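# Place phone on comic book, laptop on stand

## Task

Put the phone down so it lies flat with all of it resting on the comic book, and put the laptop, shut, onto the laptop stand with its top side facing up and one of its long edges resting against the stand's lips; at the end the grippers must be touching neither the phone nor the laptop.

## Robot and tools

Robot: two arms, left_arm and right_arm, each ending in a two-finger gripper. Loose objects may occasionally get a brief nudge from outside. Nothing may end up off the table: dropping an item there, or leaving it there, fails the job. Also avoid releasing parts while they still move, slamming things down, hard hits, very hard pushes, and any contact or squeeze between the two arms, including one gripper closing on the other's fingers.

Frame: the scene frame has its origin at table-top height, halfway between the arms' nominal bases. +z is up, +x points out over the table, and left_arm sits on the +y side. Arm names do not match image sides. Real bases are offset from nominal; only a BASES line gives calibrated places. Reported positions are in metres and orientations are quaternions (w, x, y, z), both possibly a few cm or degrees off, worse at long reach.

Gripper axes: fingers extend along the gripper's +z and open and shut along its y. end_effector_position is the spot between the pads, roughly 1 cm short of the fingertips.

The 14-number row, shared by execute_actions and move: one flat list covering both arms, always 14 values even if one arm stays put. Order: dx, dy, dz, rx, ry, rz, opening for left_arm, then the same seven for right_arm. dx..rz are offsets, not poses: they are measured from that arm's Hand target as it stood when the action or move began, along scene-frame axes, with rotation about the Hand target position. Scale: 1.0 equals 0.6 m of travel or 180 degrees; values lie in [-1, 1]. rx, ry, rz form a single rotation vector. Translation longer than 1.0 in total may be scaled back along its direction. Opening is absolute, not an offset: +1 fully open (0.094 m), -1 shut. Sending 0 for an arm's opening commands it shut, so to leave a gripper alone repeat its current command (see Tool commands).

execute_actions(actions, cameras): actions is a list of actions; each action is a list of up to 15 rows, each row lasting one 1/30 s step; a short action repeats its final row to fill 15 steps. Every row within an action counts from the action's starting Hand target, not from the previous row. A later action counts afresh, so repeating an offset adds more motion. An empty actions list simply returns state and images. cameras chooses images: omitted, null or ["all"] gives all, [] gives none; an unknown name voids the call.

move(target, speed, blend, opening_speed, blocking, cameras): drives each gripper in a straight line toward target, which is either one 14-number row or a list of up to 15 rows, each counted from the same starting Hand targets. speed is path top speed in m/s (0.002 to 4.3, default 0.25; turning up to twice that in rad/s), one value or one per target. blend (m) rounds corners between list targets. opening_speed (0.2 or more, per second on the -1..+1 scale) ramps finger motion gradually; use a low value when closing on fragile items. Paths last 0.5 to 10 s and do not avoid obstacles or the other arm. Grippers lag and can overshoot speed, especially with a nearly straight arm. Faster contact and targets set further past contact press harder. Avoid paths near an arm's own base. blocking=false returns after about 0.5 s while motion continues. The result adds a move: line giving the ending (done, off_target, moving, held, fault) and limits (paced means the pose was clipped, held means steps were withheld). An arm not named in the ending is done, i.e. resting within 10 mm and 2 degrees; neither done nor off_target tells you about contact.

wait(seconds 0 to 10): runs the scene with commands held; a running move continues. stop(): brakes a running move, needing some stopping room. zoom_image(camera, region): camera is cam_head_left or cam_head_right (both 896x504); region [x0, y0, x1, y1] in pixels from the top-left, at most 504 by 504. finished_scene(scene): ends the current scene for good; give its number.

Reading results: Hand target is the last commanded pose after clipping; the next offsets start from it. Grippers often rest short of it by a centimetre or so due to friction and weight; an all-zero action re-requests it, or send the remaining gap as an offset. Commanded orientation is clipped to within 40 degrees of measured. An arm blocked by an object keeps pushing until commanded back past the gripper; all-zero pose numbers re-engage its Hand target. grip_measured is the finger opening on the command scale; it reads slightly wide when empty, and narrower than the part under a firm grip, so it does not reveal first contact. To release, command well above grip_measured. grip_effort_nm is motor effort (negative closing), not pad force. Joint velocities saying within noise means the arm is still. Joint torques include gravity and offsets; readings 3 and 4 wrap at ±28 N m. Tool commands lists current commands.

Motor heat: holding loads, stretching out, or pushing at unreachable poses heats motors; MOTOR HOT appears at 85 °C, and at 100 °C the arm goes limp and drops whatever it holds for 30 to 60 s or more (OVER-TEMPERATURE FAULT), possibly without warning. Joint ranges (rad): waist -2.880..2.880, shoulder 0..3.142, elbow 0..3.019 (straight 2.964), wrist pitch -1.693..1.571, wrist yaw -1.571..1.571, wrist roll -2.094..2.094.

Each tool is called after "Emit:" by a JSON object that holds its "op" and its "data", one argument or row to a line.

## Session

Success. Scene 2.

Emit:
{"op": "execute_actions", "data": {
  "actions": []
}}

Emit:
{"op": "zoom_image", "data": {
  "camera": "cam_head_left",
  "region": [200, 150, 700, 430]
}}

Emit:
{"op": "zoom_image", "data": {
  "camera": "cam_head_right",
  "region": [200, 150, 700, 430]
}}

Scene clock: 0.00 s.
left_arm: end_effector_position=(+0.5762, +0.0326, +0.2203) grip_measured=+1.000 grip_effort_nm=n/a end_effector_quat_wxyz=(+0.373, -0.189, +0.872, +0.255) | right_arm: end_effector_position=(+0.2773, -0.6663, +0.2408) grip_measured=+1.000 grip_effort_nm=n/a end_effector_quat_wxyz=(+0.133, +0.606, +0.784, +0.005)
Joint positions: left_arm=[-0.632 1.766 1.516 -1.115 -0.923 -0.928 0.094] | right_arm=[-0.891 1.408 1.311 -1.216 -0.069 0.44 0.094]
Joint velocities: within noise
Joint torques (N m): no reading
Motor temperatures (°C): left_arm=[23 26 32 24 27 24 27] | right_arm=[27 31 29 25 24 23 25]
Heat: left arm: hottest elbow 32 °C; right arm: hottest shoulder 31 °C.
Hand target: left_arm +0.5823, +0.0284, +0.2385; +0.386, -0.198, +0.868, +0.242 | right_arm +0.2820, -0.6720, +0.2484; +0.142, +0.605, +0.783, +0.003
Tool commands: left_gripper/opening=+1.0 right_gripper/opening=+1.0

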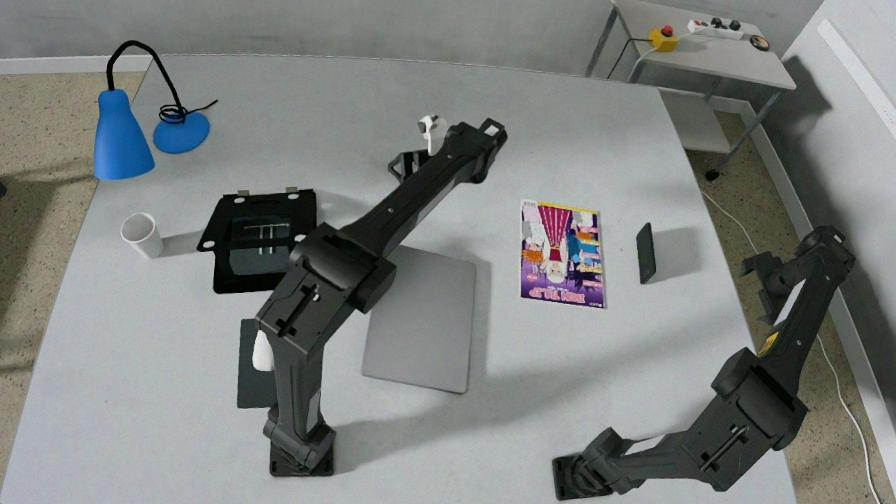

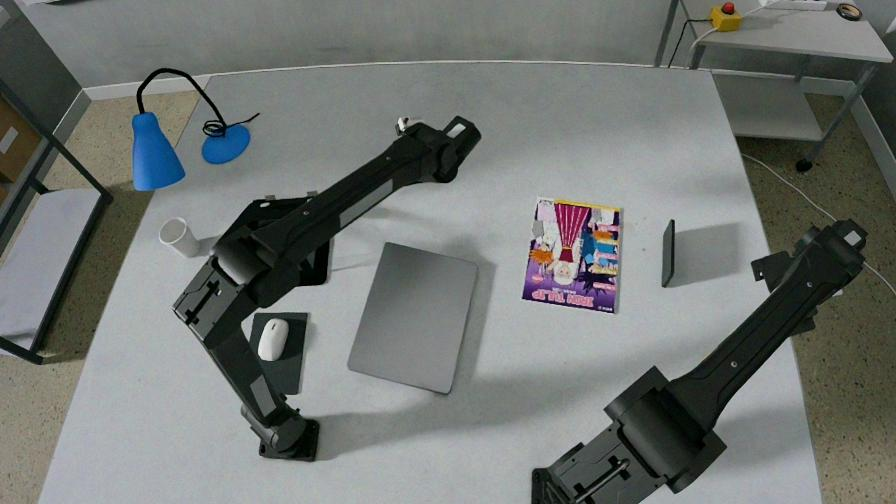

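Scaled by 1.008.

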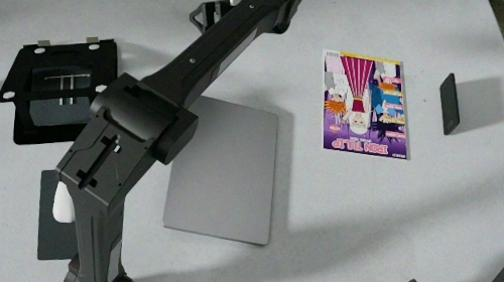

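Scaled by 1.008.

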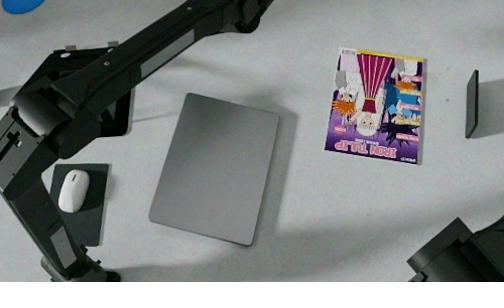

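Emit:
{"op": "zoom_image", "data": {
  "camera": "cam_head_left",
  "region": [600, 190, 720, 310]
}}

Emit:
{"op": "zoom_image", "data": {
  "camera": "cam_head_right",
  "region": [620, 190, 740, 310]
}}

Scaled by 4.200.

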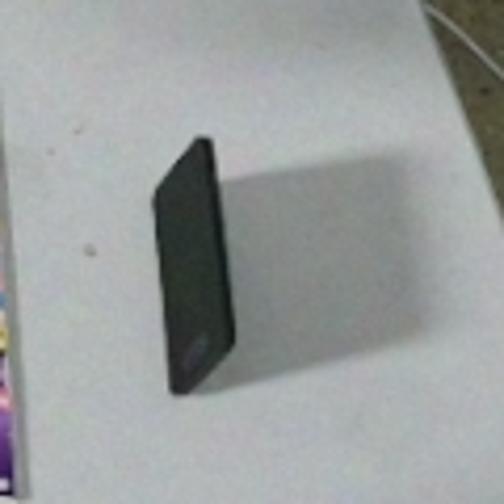

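Scaled by 4.200.

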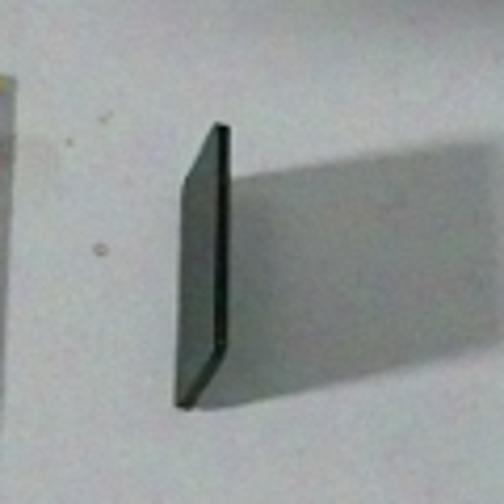

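Emit:
{"op": "move", "data": {
  "target": [
    [-0.45,0.2,0.1,-0.512,0.198,-0.327,0.6,0.333,0.187,-0.13,0.001,0.097,0.395,0.5]
  ],
  "speed": 0.3
}}

Emit:
{"op": "zoom_image", "data": {
  "camera": "cam_head_left",
  "region": [580, 150, 740, 310]
}}

Emit:
{"op": "zoom_image", "data": {
  "camera": "cam_head_left",
  "region": [180, 170, 500, 410]
}}

Emit:
{"op": "zoom_image", "data": {
  "camera": "cam_head_right",
  "region": [180, 170, 500, 410]
}}

Scene clock: 21.43 s.
left_arm: end_effector_position=(+0.3166, +0.1443, +0.2975) grip_measured=+0.602 grip_effort_nm=-0.081 end_effector_quat_wxyz=(+0.047, +0.009, +0.847, -0.529) | right_arm: end_effector_position=(+0.4639, -0.5558, +0.1666) grip_measured=+0.501 grip_effort_nm=-0.081 end_effector_quat_wxyz=(-0.006, +0.041, +0.999, +0.003)
Joint positions: left_arm=[0.174 1.126 0.975 -1.671 1.105 0.379 0.075] | right_arm=[-0.468 1.813 1.63 -1.401 0 -0.38 0.071]
Joint velocities: within noise
Joint torques (N m): left_arm=[-0.15 -9.29 8.61 -0.51 0.65 0.15] | right_arm=[0.97 -18.49 12.85 -0.42 0.07 0.08]
Motor temperatures (°C): left_arm=[23 28 34 24 28 24 27] | right_arm=[26 32 36 25 24 23 25]
Heat: left arm: hottest elbow 34 °C; right arm: hottest elbow 36 °C.
Hand target: left_arm +0.3123, +0.1484, +0.2985; -0.049, +0.070, +0.816, -0.572 | right_arm +0.4818, -0.5599, +0.1705; +0.000, +0.033, +0.999, -0.001
Off the commanded pose: left_arm 0.006 m, 14 deg | right_arm 0.019 m, 1 deg.
joint sent to its limit (left arm) — joint 4 (wrist pitch), lower limit. The joint targets are off in orientation, not in position.
move: off_target (left_arm, right_arm)

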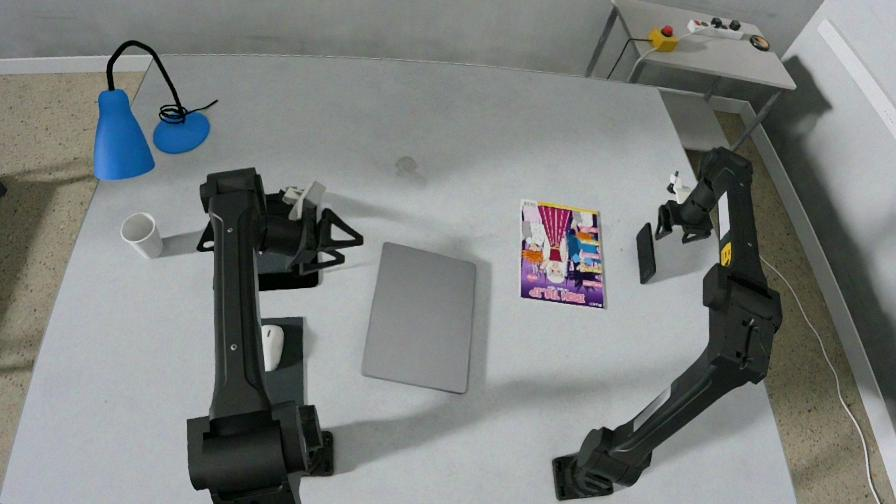

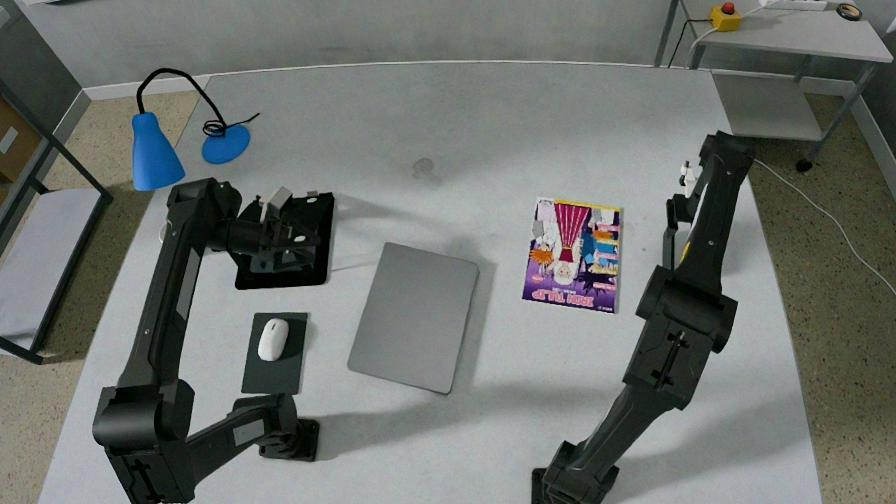

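Scaled by 3.150.

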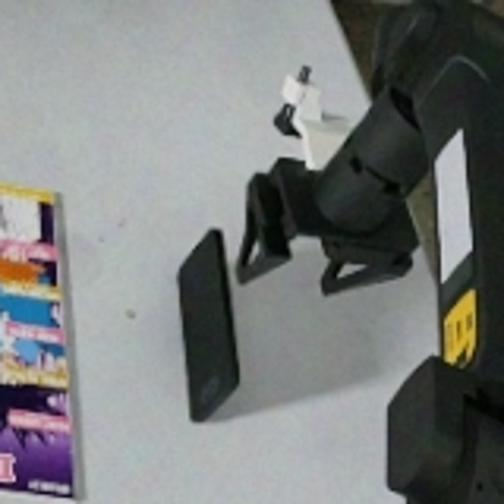

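Scaled by 1.575.

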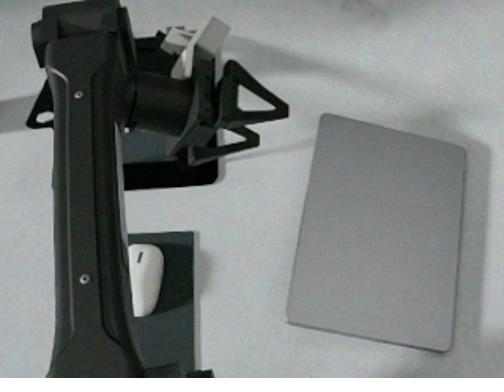

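Scaled by 1.575.

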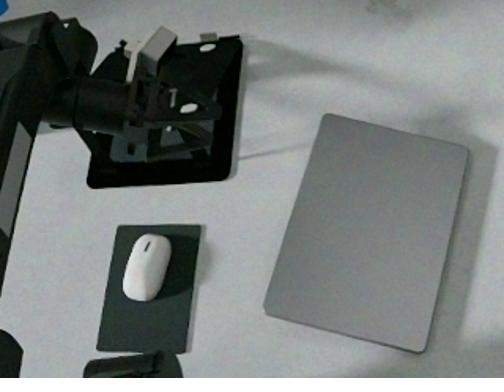

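Emit:
{"op": "move", "data": {
  "target": [0,0,0,0,0,0,0.6,0.003,0.007,-0.14,0,0,0,0.5],
  "speed": 0.15
}}

Emit:
{"op": "zoom_image", "data": {
  "camera": "cam_head_left",
  "region": [580, 150, 740, 310]
}}

Emit:
{"op": "zoom_image", "data": {
  "camera": "cam_head_right",
  "region": [600, 170, 740, 310]
}}

Scene clock: 28.00 s.
left_arm: end_effector_position=(+0.3166, +0.1443, +0.2975) grip_measured=+0.602 grip_effort_nm=-0.085 end_effector_quat_wxyz=(+0.047, +0.009, +0.847, -0.529) | right_arm: end_effector_position=(+0.4809, -0.5619, +0.1029) grip_measured=+0.501 grip_effort_nm=-0.081 end_effector_quat_wxyz=(+0.010, +0.039, +0.999, -0.004)
Joint positions: left_arm=[0.174 1.126 0.975 -1.671 1.105 0.38 0.075] | right_arm=[-0.465 1.88 1.555 -1.225 0 -0.381 0.071]
Joint velocities: within noise
Joint torques (N m): left_arm=[-0.73 -8.12 8.73 -0.53 0.64 0.17] | right_arm=[1.32 -20.31 7.8 0.57 0.08 0.15]
Motor temperatures (°C): left_arm=[23 27 34 24 28 24 27] | right_arm=[26 32 37 25 24 23 25]
Heat: left arm: hottest elbow 34 °C; right arm: hottest elbow 37 °C.
Hand target: left_arm +0.3123, +0.1484, +0.2985; -0.049, +0.070, +0.816, -0.572 | right_arm +0.4837, -0.5556, +0.0864; +0.000, +0.033, +0.999, -0.001
Off the commanded pose: left_arm 0.006 m, 14 deg | right_arm 0.018 m, 1 deg.
joint sent to its limit (left arm) — joint 4 (wrist pitch), lower limit. The joint targets are off in orientation, not in position.
move: off_target (left_arm, right_arm)

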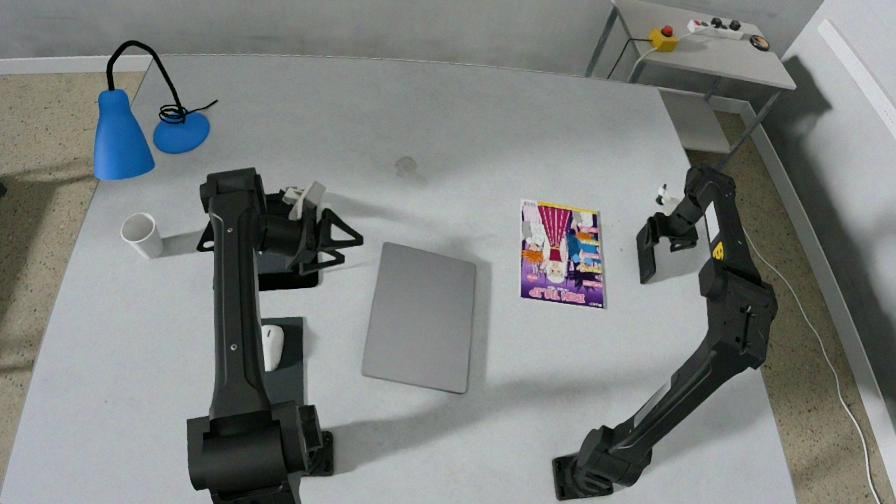

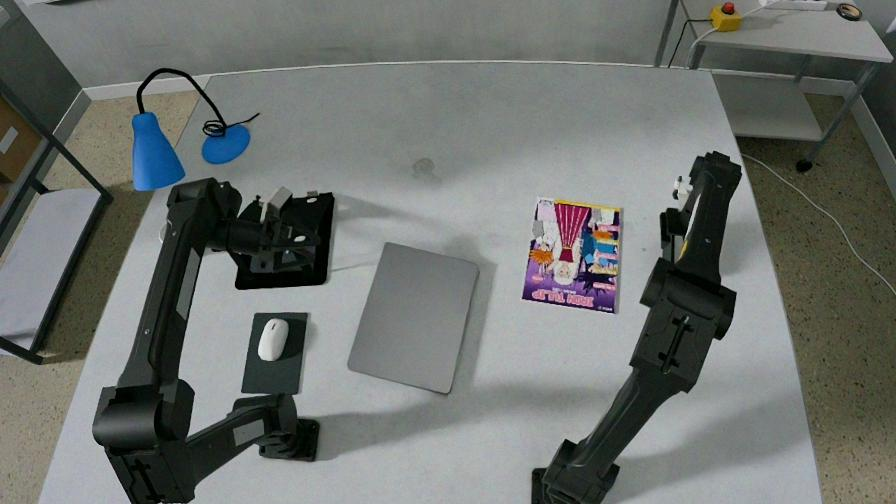

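Scaled by 3.150.

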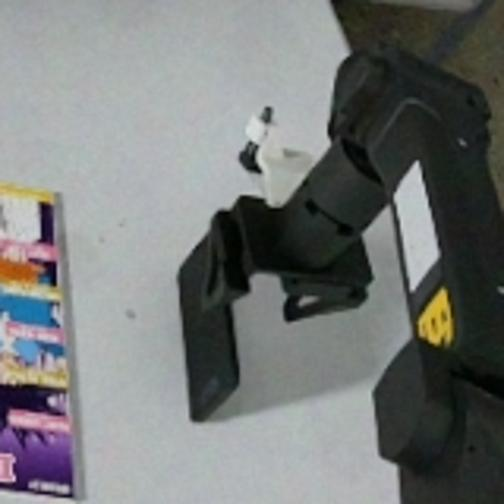

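Scaled by 3.600.

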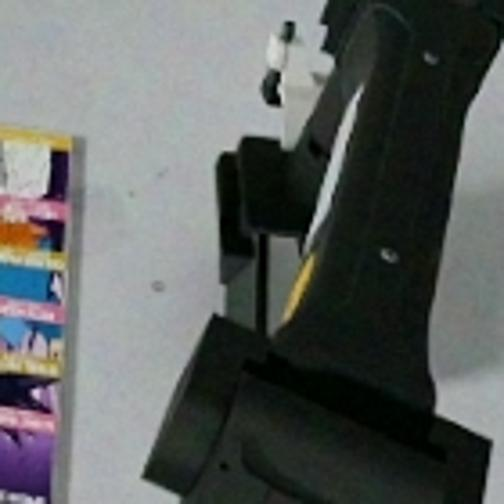

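Emit:
{"op": "move", "data": {
  "target": [
    [0,0,0,0,0,0,0.6,0.012,0.017,0.01,0,0,0,0.5],
    [0,0,0,0,0,0,0.6,0.02,0.02,-0.062,0,0,0,0.5]
  ],
  "speed": 0.12
}}

Emit:
{"op": "zoom_image", "data": {
  "camera": "cam_head_left",
  "region": [580, 150, 740, 310]
}}

Scene clock: 32.70 s.
left_arm: end_effector_position=(+0.3166, +0.1443, +0.2975) grip_measured=+0.602 grip_effort_nm=-0.081 end_effector_quat_wxyz=(+0.047, +0.009, +0.847, -0.529) | right_arm: end_effector_position=(+0.4951, -0.5503, +0.0688) grip_measured=+0.501 grip_effort_nm=-0.081 end_effector_quat_wxyz=(+0.012, +0.035, +0.999, -0.005)
Joint positions: left_arm=[0.174 1.126 0.975 -1.671 1.105 0.38 0.075] | right_arm=[-0.436 1.927 1.532 -1.148 0 -0.361 0.071]
Joint velocities: within noise
Joint torques (N m): left_arm=[0.5 -8.64 8.62 -0.25 0.6 0.16] | right_arm=[1.14 -20.54 7.49 0.57 0.06 0.25]
Motor temperatures (°C): left_arm=[23 27 34 24 28 24 27] | right_arm=[26 33 36 25 24 23 25]
Heat: left arm: hottest elbow 34 °C; right arm: hottest elbow 36 °C.
Hand target: left_arm +0.3123, +0.1484, +0.2985; -0.049, +0.070, +0.816, -0.572 | right_arm +0.4956, -0.5436, +0.0493; +0.000, +0.033, +0.999, -0.001
Off the commanded pose: left_arm 0.006 m, 14 deg | right_arm 0.021 m, 2 deg.
joint sent to its limit (left arm) — joint 4 (wrist pitch), lower limit. The joint targets are off in orientation, not in position.
move: off_target (left_arm, right_arm)

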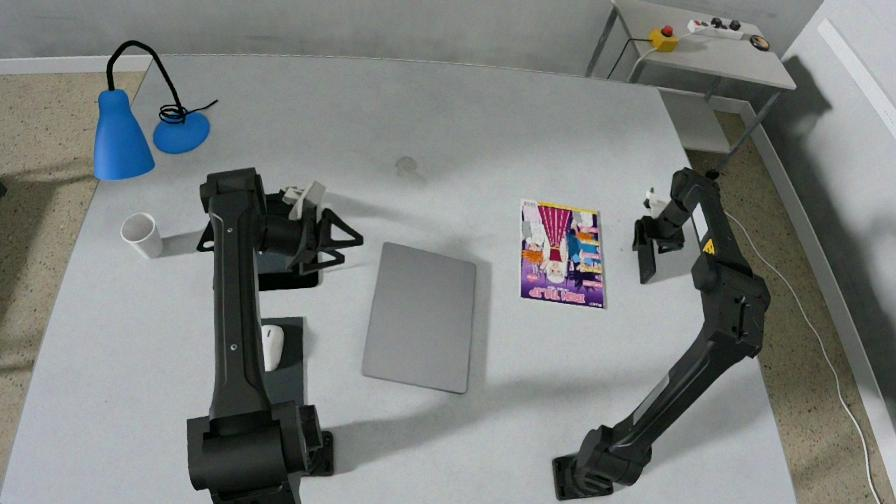

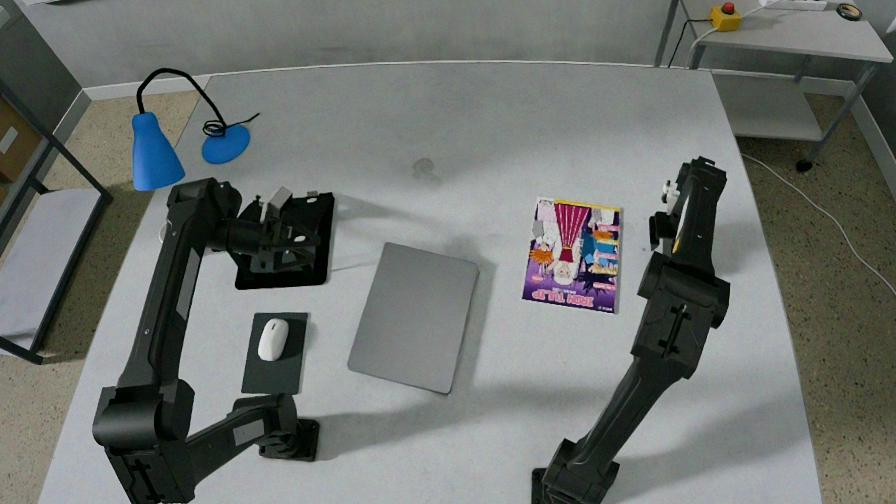

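Scaled by 3.150.

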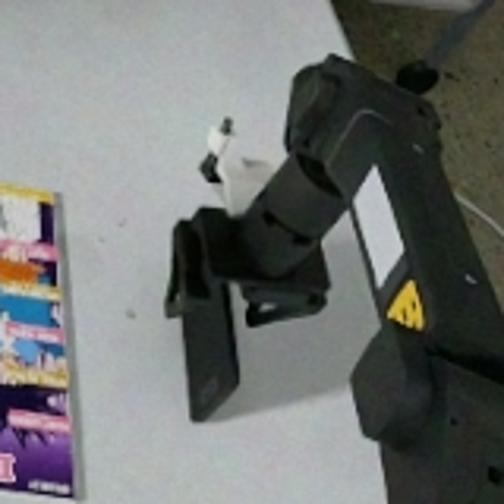

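Emit:
{"op": "move", "data": {
  "target": [
    [0,0,0,0,0,0,0.6,-0.018,0.0,-0.03,0,0,0,0.5],
    [0,0,0,0,0,0,0.6,-0.018,0.0,-0.03,0,0,0,-0.85]
  ],
  "speed": 0.1,
  "opening_speed": 0.35
}}

Emit:
{"op": "zoom_image", "data": {
  "camera": "cam_head_left",
  "region": [580, 150, 740, 310]
}}

Scene clock: 40.77 s.
left_arm: end_effector_position=(+0.3166, +0.1443, +0.2975) grip_measured=+0.602 grip_effort_nm=-0.081 end_effector_quat_wxyz=(+0.047, +0.009, +0.847, -0.529) | right_arm: end_effector_position=(+0.4884, -0.5477, +0.0509) grip_measured=-0.845 grip_effort_nm=-1.004 end_effector_quat_wxyz=(+0.014, +0.035, +0.999, -0.007)
Joint positions: left_arm=[0.174 1.126 0.975 -1.671 1.105 0.38 0.075] | right_arm=[-0.436 1.927 1.48 -1.094 0.002 -0.36 0.007]
Joint velocities: within noise
Joint torques (N m): left_arm=[0.03 -8.59 8.9 -0.35 0.61 0.19] | right_arm=[0.67 -20.01 6.97 0.55 -0.01 0.16]
Motor temperatures (°C): left_arm=[23 27 34 24 28 24 27] | right_arm=[26 34 36 25 24 23 25]
Heat: left arm: hottest elbow 34 °C; right arm: hottest elbow 36 °C.
Hand target: left_arm +0.3123, +0.1484, +0.2985; -0.049, +0.070, +0.816, -0.572 | right_arm +0.4848, -0.5436, +0.0313; +0.000, +0.033, +0.999, -0.001
Off the commanded pose: left_arm 0.006 m, 14 deg | right_arm 0.020 m, 2 deg.
joint sent to its limit (left arm) — joint 4 (wrist pitch), lower limit. The joint targets are off in orientation, not in position.
move: off_target (left_arm, right_arm); target 2's new opening was sent with right_arm's hand 0.020 m and 2 deg from that target

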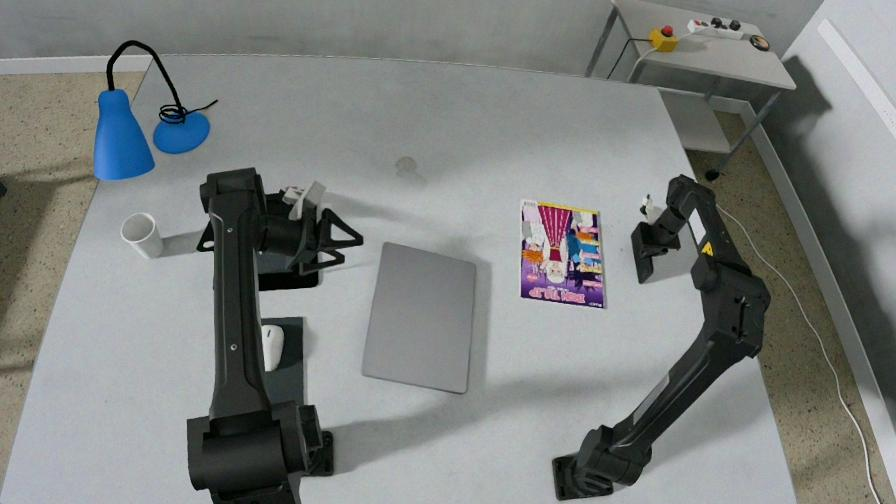

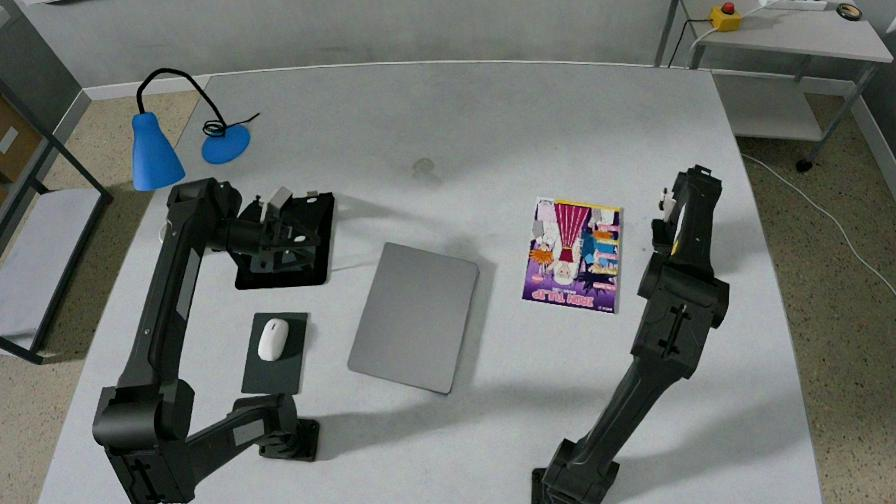

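Scaled by 3.150.

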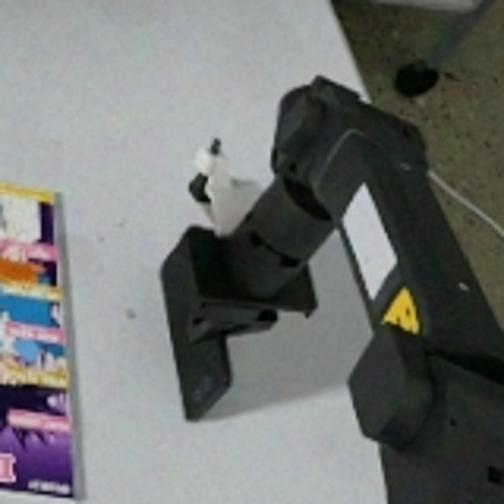

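Emit:
{"op": "move", "data": {
  "target": [
    [0,0,0,0,0,0,0.6,0,0,0.2,0,0,0,-0.85],
    [0,0,0,0,0,0,0.6,0,0.348,0.23,0.379,0.064,0.15,-0.85],
    [0,0,0,0,0,0,0.6,0,0.348,0.04,0.379,0.064,0.15,-0.85]
  ],
  "blend": [0.05,0.02,0],
  "speed": [0.25,0.25,0.12]
}}

Emit:
{"op": "zoom_image", "data": {
  "camera": "cam_head_left",
  "region": [480, 150, 720, 330]
}}

Emit:
{"op": "zoom_image", "data": {
  "camera": "cam_head_right",
  "region": [480, 150, 720, 330]
}}

Scene clock: 57.67 s.
left_arm: end_effector_position=(+0.3166, +0.1443, +0.2975) grip_measured=+0.602 grip_effort_nm=-0.081 end_effector_quat_wxyz=(+0.047, +0.009, +0.847, -0.529) | right_arm: end_effector_position=(+0.4797, -0.3395, +0.0561) grip_measured=-0.846 grip_effort_nm=-1.033 end_effector_quat_wxyz=(-0.018, -0.146, +0.865, +0.480)
Joint positions: left_arm=[0.174 1.126 0.975 -1.671 1.105 0.38 0.075] | right_arm=[-0.314 2.151 1.592 -1.667 -0.825 -0.939 0.007]
Joint velocities: within noise
Joint torques (N m): left_arm=[-0.73 -8.18 8.64 -0.38 0.58 0.2] | right_arm=[1.26 -22.12 8.03 -1.4 -0.5 0.01]
Motor temperatures (°C): left_arm=[23 27 34 24 28 24 27] | right_arm=[26 36 36 25 24 23 26]
Heat: left arm: hottest elbow 34 °C; right arm: hottest shoulder 36 °C.
Hand target: left_arm +0.3123, +0.1484, +0.2985; -0.049, +0.070, +0.816, -0.572 | right_arm +0.4849, -0.3348, +0.0552; -0.112, -0.193, +0.804, +0.550
Off the commanded pose: left_arm 0.006 m, 14 deg | right_arm 0.007 m, 16 deg.
joint sent to its limit (left arm) — joint 4 (wrist pitch), lower limit. The joint targets are off in orientation, not in position.
joint sent to its limit (right arm) — joint 4 (wrist pitch), lower limit. The joint targets are off in orientation, not in position.
move: off_target (left_arm, right_arm)

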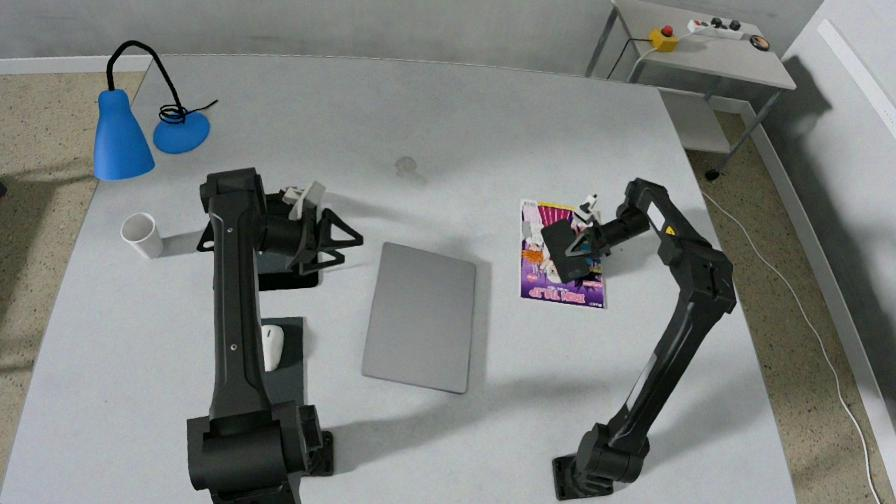

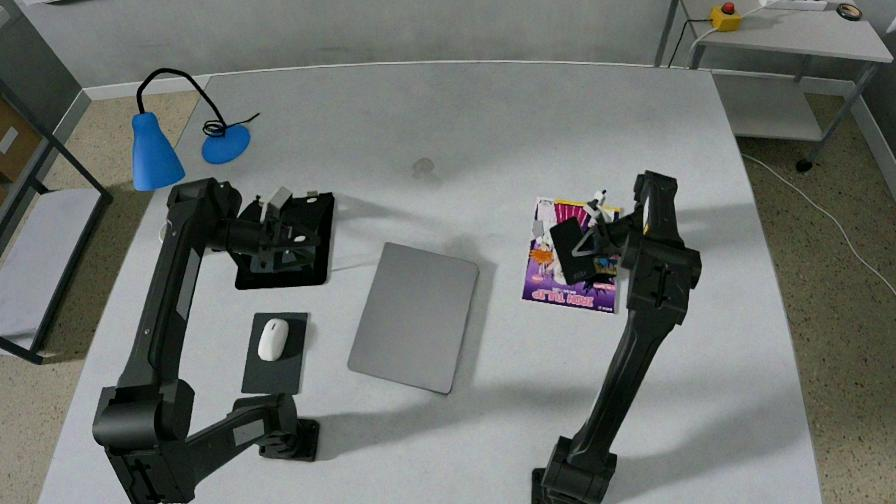

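Scaled by 2.100.

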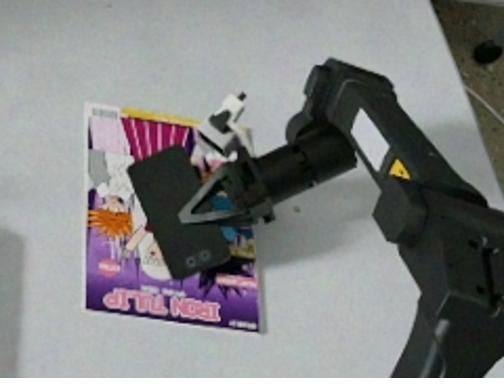

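Scaled by 2.100.

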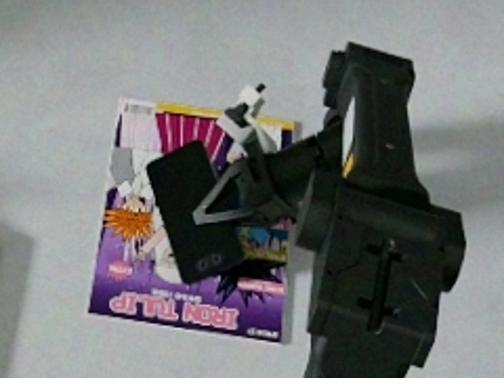

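Emit:
{"op": "move", "data": {
  "target": [
    [0,0,0,0,0,0,0.6,0,-0.008,-0.055,0,0,0,-0.85],
    [0,0,0,0,0,0,0.6,0,-0.008,-0.055,0,0,0,0.0]
  ],
  "speed": 0.06,
  "opening_speed": 0.25
}}

Emit:
{"op": "zoom_image", "data": {
  "camera": "cam_head_left",
  "region": [480, 150, 720, 330]
}}

Scene clock: 67.07 s.
left_arm: end_effector_position=(+0.3166, +0.1443, +0.2975) grip_measured=+0.602 grip_effort_nm=-0.085 end_effector_quat_wxyz=(+0.047, +0.009, +0.847, -0.529) | right_arm: end_effector_position=(+0.4736, -0.3382, +0.0333) grip_measured=-0.004 grip_effort_nm=0.144 end_effector_quat_wxyz=(-0.035, -0.151, +0.856, +0.493)
Joint positions: left_arm=[0.174 1.126 0.975 -1.671 1.105 0.381 0.075] | right_arm=[-0.314 2.205 1.595 -1.684 -0.819 -0.982 0.047]
Joint velocities: within noise
Joint torques (N m): left_arm=[-1.03 -8.23 8.85 -0.58 0.65 0.16] | right_arm=[0.85 -20.78 9.09 -0.88 -0.09 0]
Motor temperatures (°C): left_arm=[23 27 34 24 28 24 27] | right_arm=[26 36 36 25 24 23 26]
Heat: left arm: hottest elbow 34 °C; right arm: hottest shoulder 36 °C.
Hand target: left_arm +0.3123, +0.1483, +0.2985; -0.049, +0.070, +0.816, -0.572 | right_arm +0.4848, -0.3395, +0.0221; -0.112, -0.193, +0.804, +0.550
Off the commanded pose: left_arm 0.006 m, 14 deg | right_arm 0.016 m, 13 deg.
joint read past its limit (right arm) — joint 4 (wrist pitch), lower limit.
joint sent to its limit (left arm) — joint 4 (wrist pitch), lower limit. The joint targets are off in orientation, not in position.
joint sent to its limit (right arm) — joint 4 (wrist pitch), lower limit. The joint targets are off in orientation, not in position.
move: off_target (left_arm, right_arm); target 2's new opening was sent with right_arm's hand 0.017 m and 14 deg from that target

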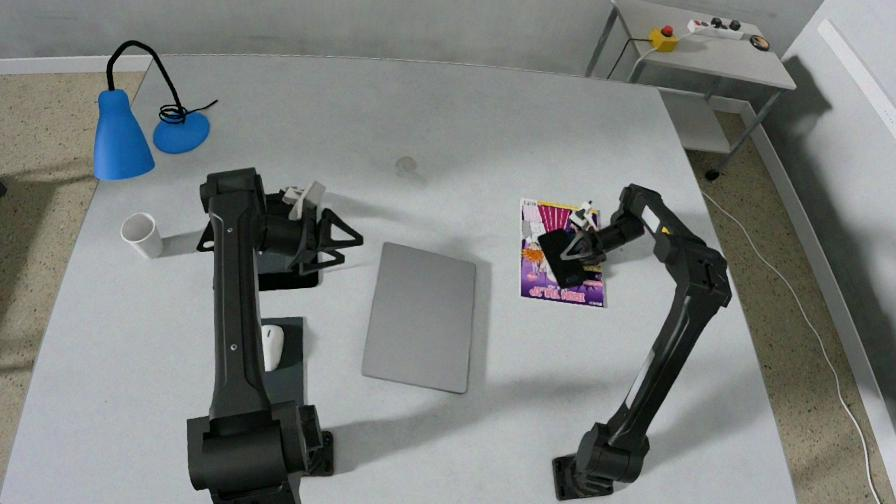

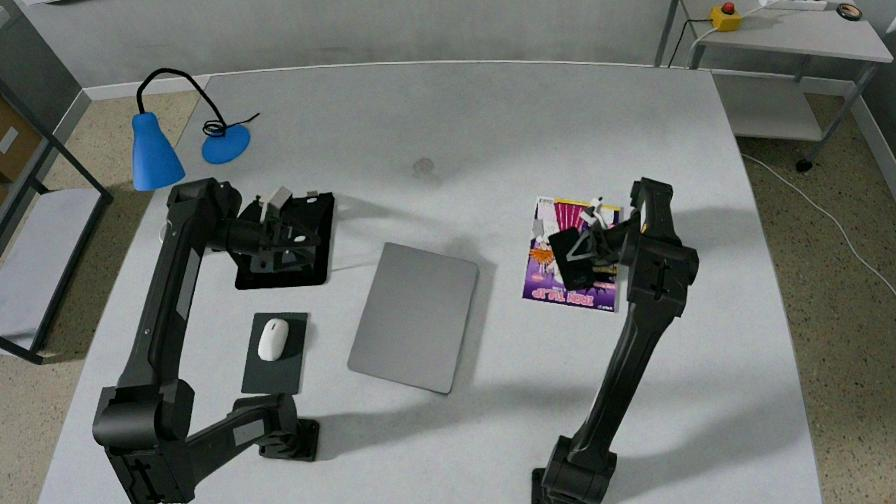

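Scaled by 2.100.

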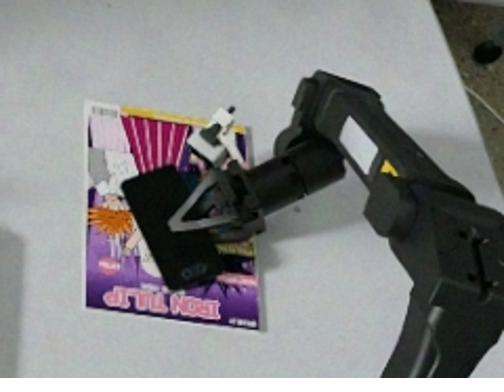

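Emit:
{"op": "move", "data": {
  "target": [
    [-0.062,0.07,-0.1,0,0,0,0.6,0.045,-0.16,0.01,0,0,0,0.0],
    [-0.062,0.07,-0.397,0,0,0,0.6,0.06,-0.3,0.2,0,0,0,0.0]
  ],
  "speed": [0.07,0.15]
}}

Emit:
{"op": "zoom_image", "data": {
  "camera": "cam_head_left",
  "region": [200, 150, 700, 420]
}}

Emit:
{"op": "zoom_image", "data": {
  "camera": "cam_head_right",
  "region": [240, 220, 400, 380]
}}

Emit:
{"op": "zoom_image", "data": {
  "camera": "cam_head_left",
  "region": [240, 220, 400, 380]
}}

Scene clock: 75.87 s.
left_arm: end_effector_position=(+0.2773, +0.1914, +0.0633) grip_measured=+0.602 grip_effort_nm=-0.081 end_effector_quat_wxyz=(-0.049, +0.067, +0.817, -0.570) | right_arm: end_effector_position=(+0.5080, -0.5061, +0.1224) grip_measured=-0.001 grip_effort_nm=0.066 end_effector_quat_wxyz=(+0.091, -0.088, +0.913, +0.389)
Joint positions: left_arm=[0.348 1.748 0.725 -1.502 0.932 1.05 0.075] | right_arm=[-0.558 2.114 1.816 -1.684 -0.733 -0.905 0.047]
Joint velocities: within noise
Joint torques (N m): left_arm=[-1.55 -10.52 3.45 -0.69 0.3 0.18] | right_arm=[-0.15 -25.93 11.62 -0.44 -0.46 0.14]
Motor temperatures (°C): left_arm=[23 27 34 24 28 24 27] | right_arm=[26 36 37 25 24 23 25]
Heat: left arm: hottest elbow 34 °C; right arm: hottest elbow 37 °C.
Hand target: left_arm +0.2751, +0.1905, +0.0603; -0.049, +0.070, +0.816, -0.572 | right_arm +0.5208, -0.5196, +0.1422; -0.112, -0.193, +0.804, +0.550
Off the commanded pose: left_arm 0.004 m, 0 deg | right_arm 0.027 m, 35 deg.
joint read past its limit (right arm) — joint 4 (wrist pitch), lower limit.
joint sent to its limit (right arm) — joint 4 (wrist pitch), lower limit. The joint targets are off in orientation, not in position.
move: off_target (right_arm)

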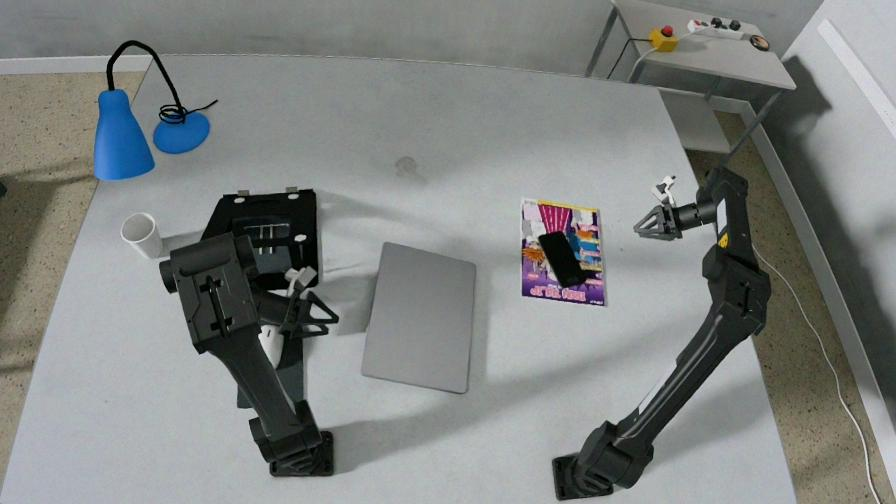

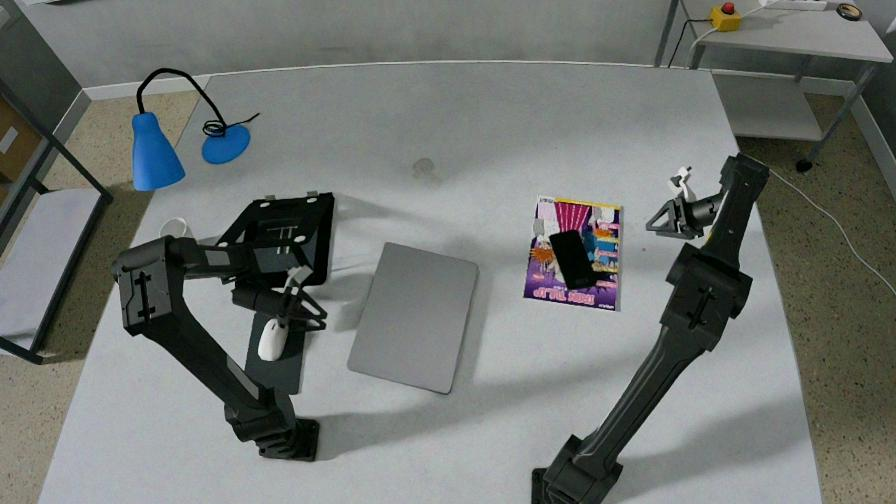

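Scaled by 1.008.

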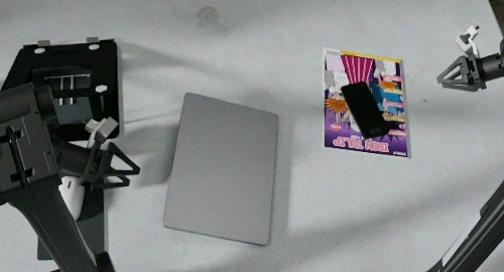

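Scaled by 3.150.

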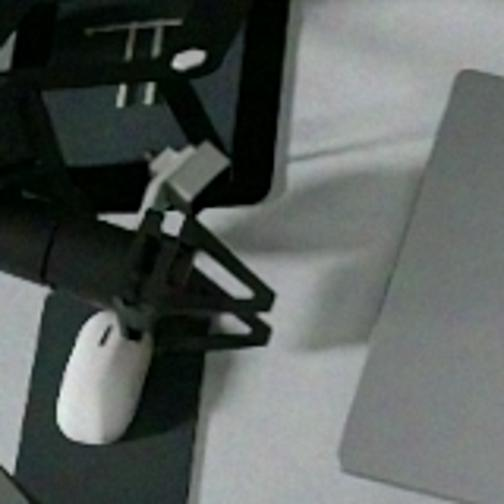

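Scaled by 3.150.

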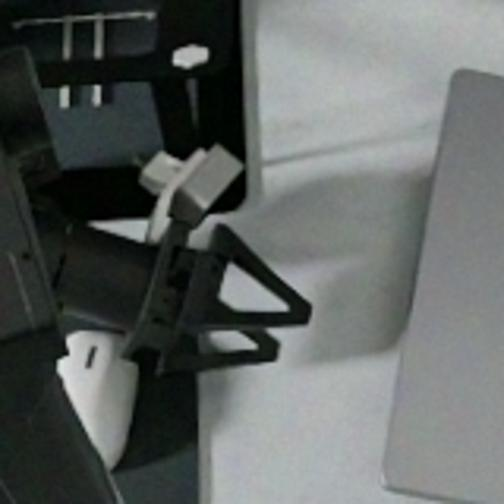

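Emit:
{"op": "move", "data": {
  "target": [
    [0.017,-0.076,-0.017,0,0,0,0.6,0,0,0.05,0,0,0,0.0],
    [0.075,-0.09,-0.042,0,0,0,0.6,0,0,0.05,0,0,0,0.0]
  ],
  "speed": 0.1
}}

Emit:
{"op": "zoom_image", "data": {
  "camera": "cam_head_right",
  "region": [240, 220, 400, 380]
}}

Emit:
{"op": "zoom_image", "data": {
  "camera": "cam_head_left",
  "region": [240, 220, 400, 380]
}}

Scene clock: 85.80 s.
left_arm: end_effector_position=(+0.3018, +0.1379, +0.0396) grip_measured=+0.601 grip_effort_nm=-0.042 end_effector_quat_wxyz=(-0.060, +0.052, +0.812, -0.578) | right_arm: end_effector_position=(+0.5099, -0.5051, +0.1477) grip_measured=-0.001 grip_effort_nm=0.061 end_effector_quat_wxyz=(+0.107, -0.074, +0.913, +0.386)
Joint positions: left_arm=[0.157 1.802 0.725 -1.283 1.093 0.809 0.075] | right_arm=[-0.56 2.072 1.816 -1.684 -0.756 -0.865 0.047]
Joint velocities: within noise
Joint torques (N m): left_arm=[-3.08 -10.64 7.82 -0.14 0.26 -0.04] | right_arm=[-0.44 -25.93 11.55 -0.39 -0.48 0.16]
Motor temperatures (°C): left_arm=[23 27 34 24 28 24 27] | right_arm=[26 38 39 25 24 23 25]
Heat: left arm: hottest elbow 34 °C; right arm: hottest elbow 39 °C.
Hand target: left_arm +0.3201, +0.1364, +0.0350; -0.049, +0.070, +0.816, -0.572 | right_arm +0.5208, -0.5196, +0.1722; -0.112, -0.193, +0.804, +0.551
Off the commanded pose: left_arm 0.019 m, 3 deg | right_arm 0.030 m, 37 deg.
joint read past its limit (right arm) — joint 4 (wrist pitch), lower limit.
joint sent to its limit (right arm) — joint 4 (wrist pitch), lower limit. The joint targets are off in orientation, not in position.
move: off_target (left_arm, right_arm)

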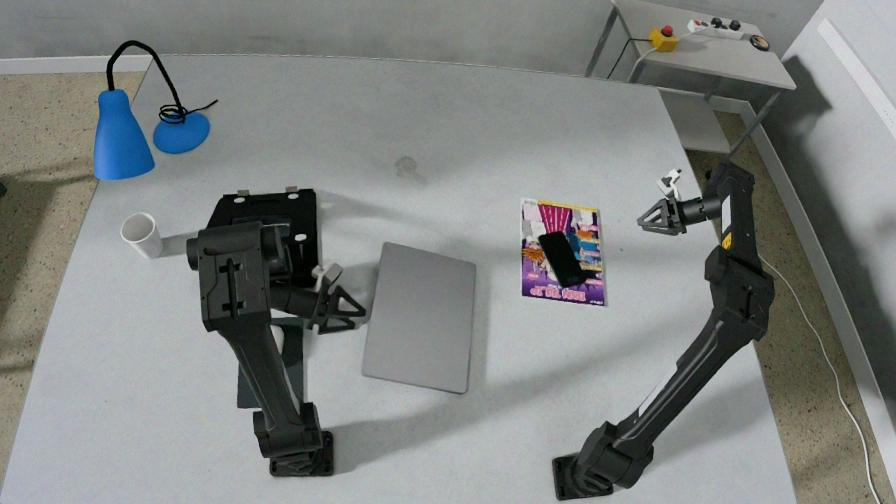

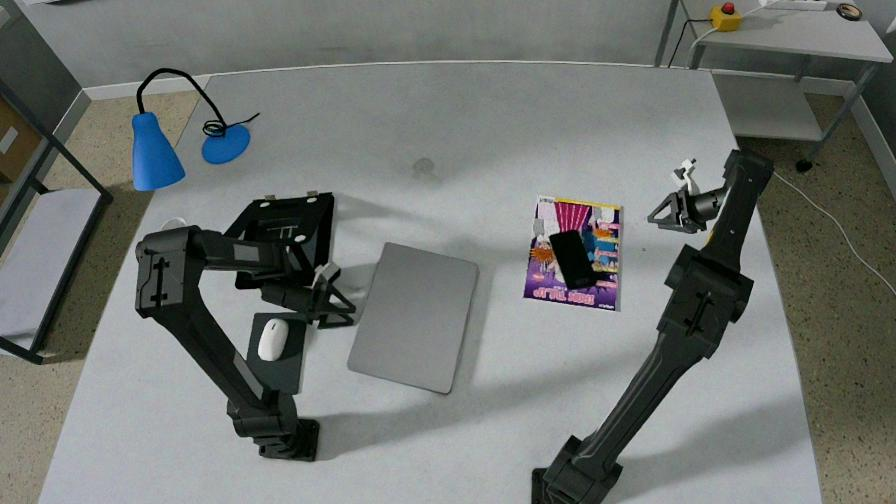

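Scaled by 3.150.

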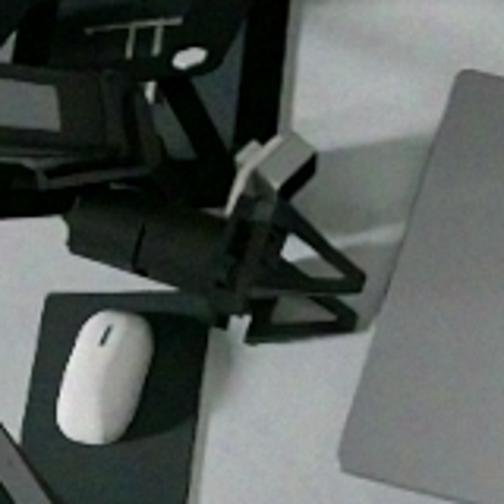

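Scaled by 3.150.

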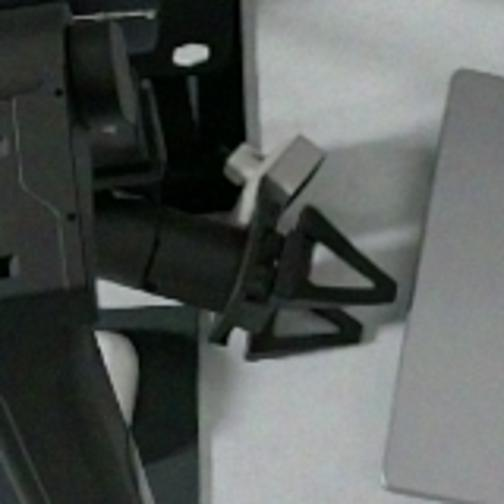

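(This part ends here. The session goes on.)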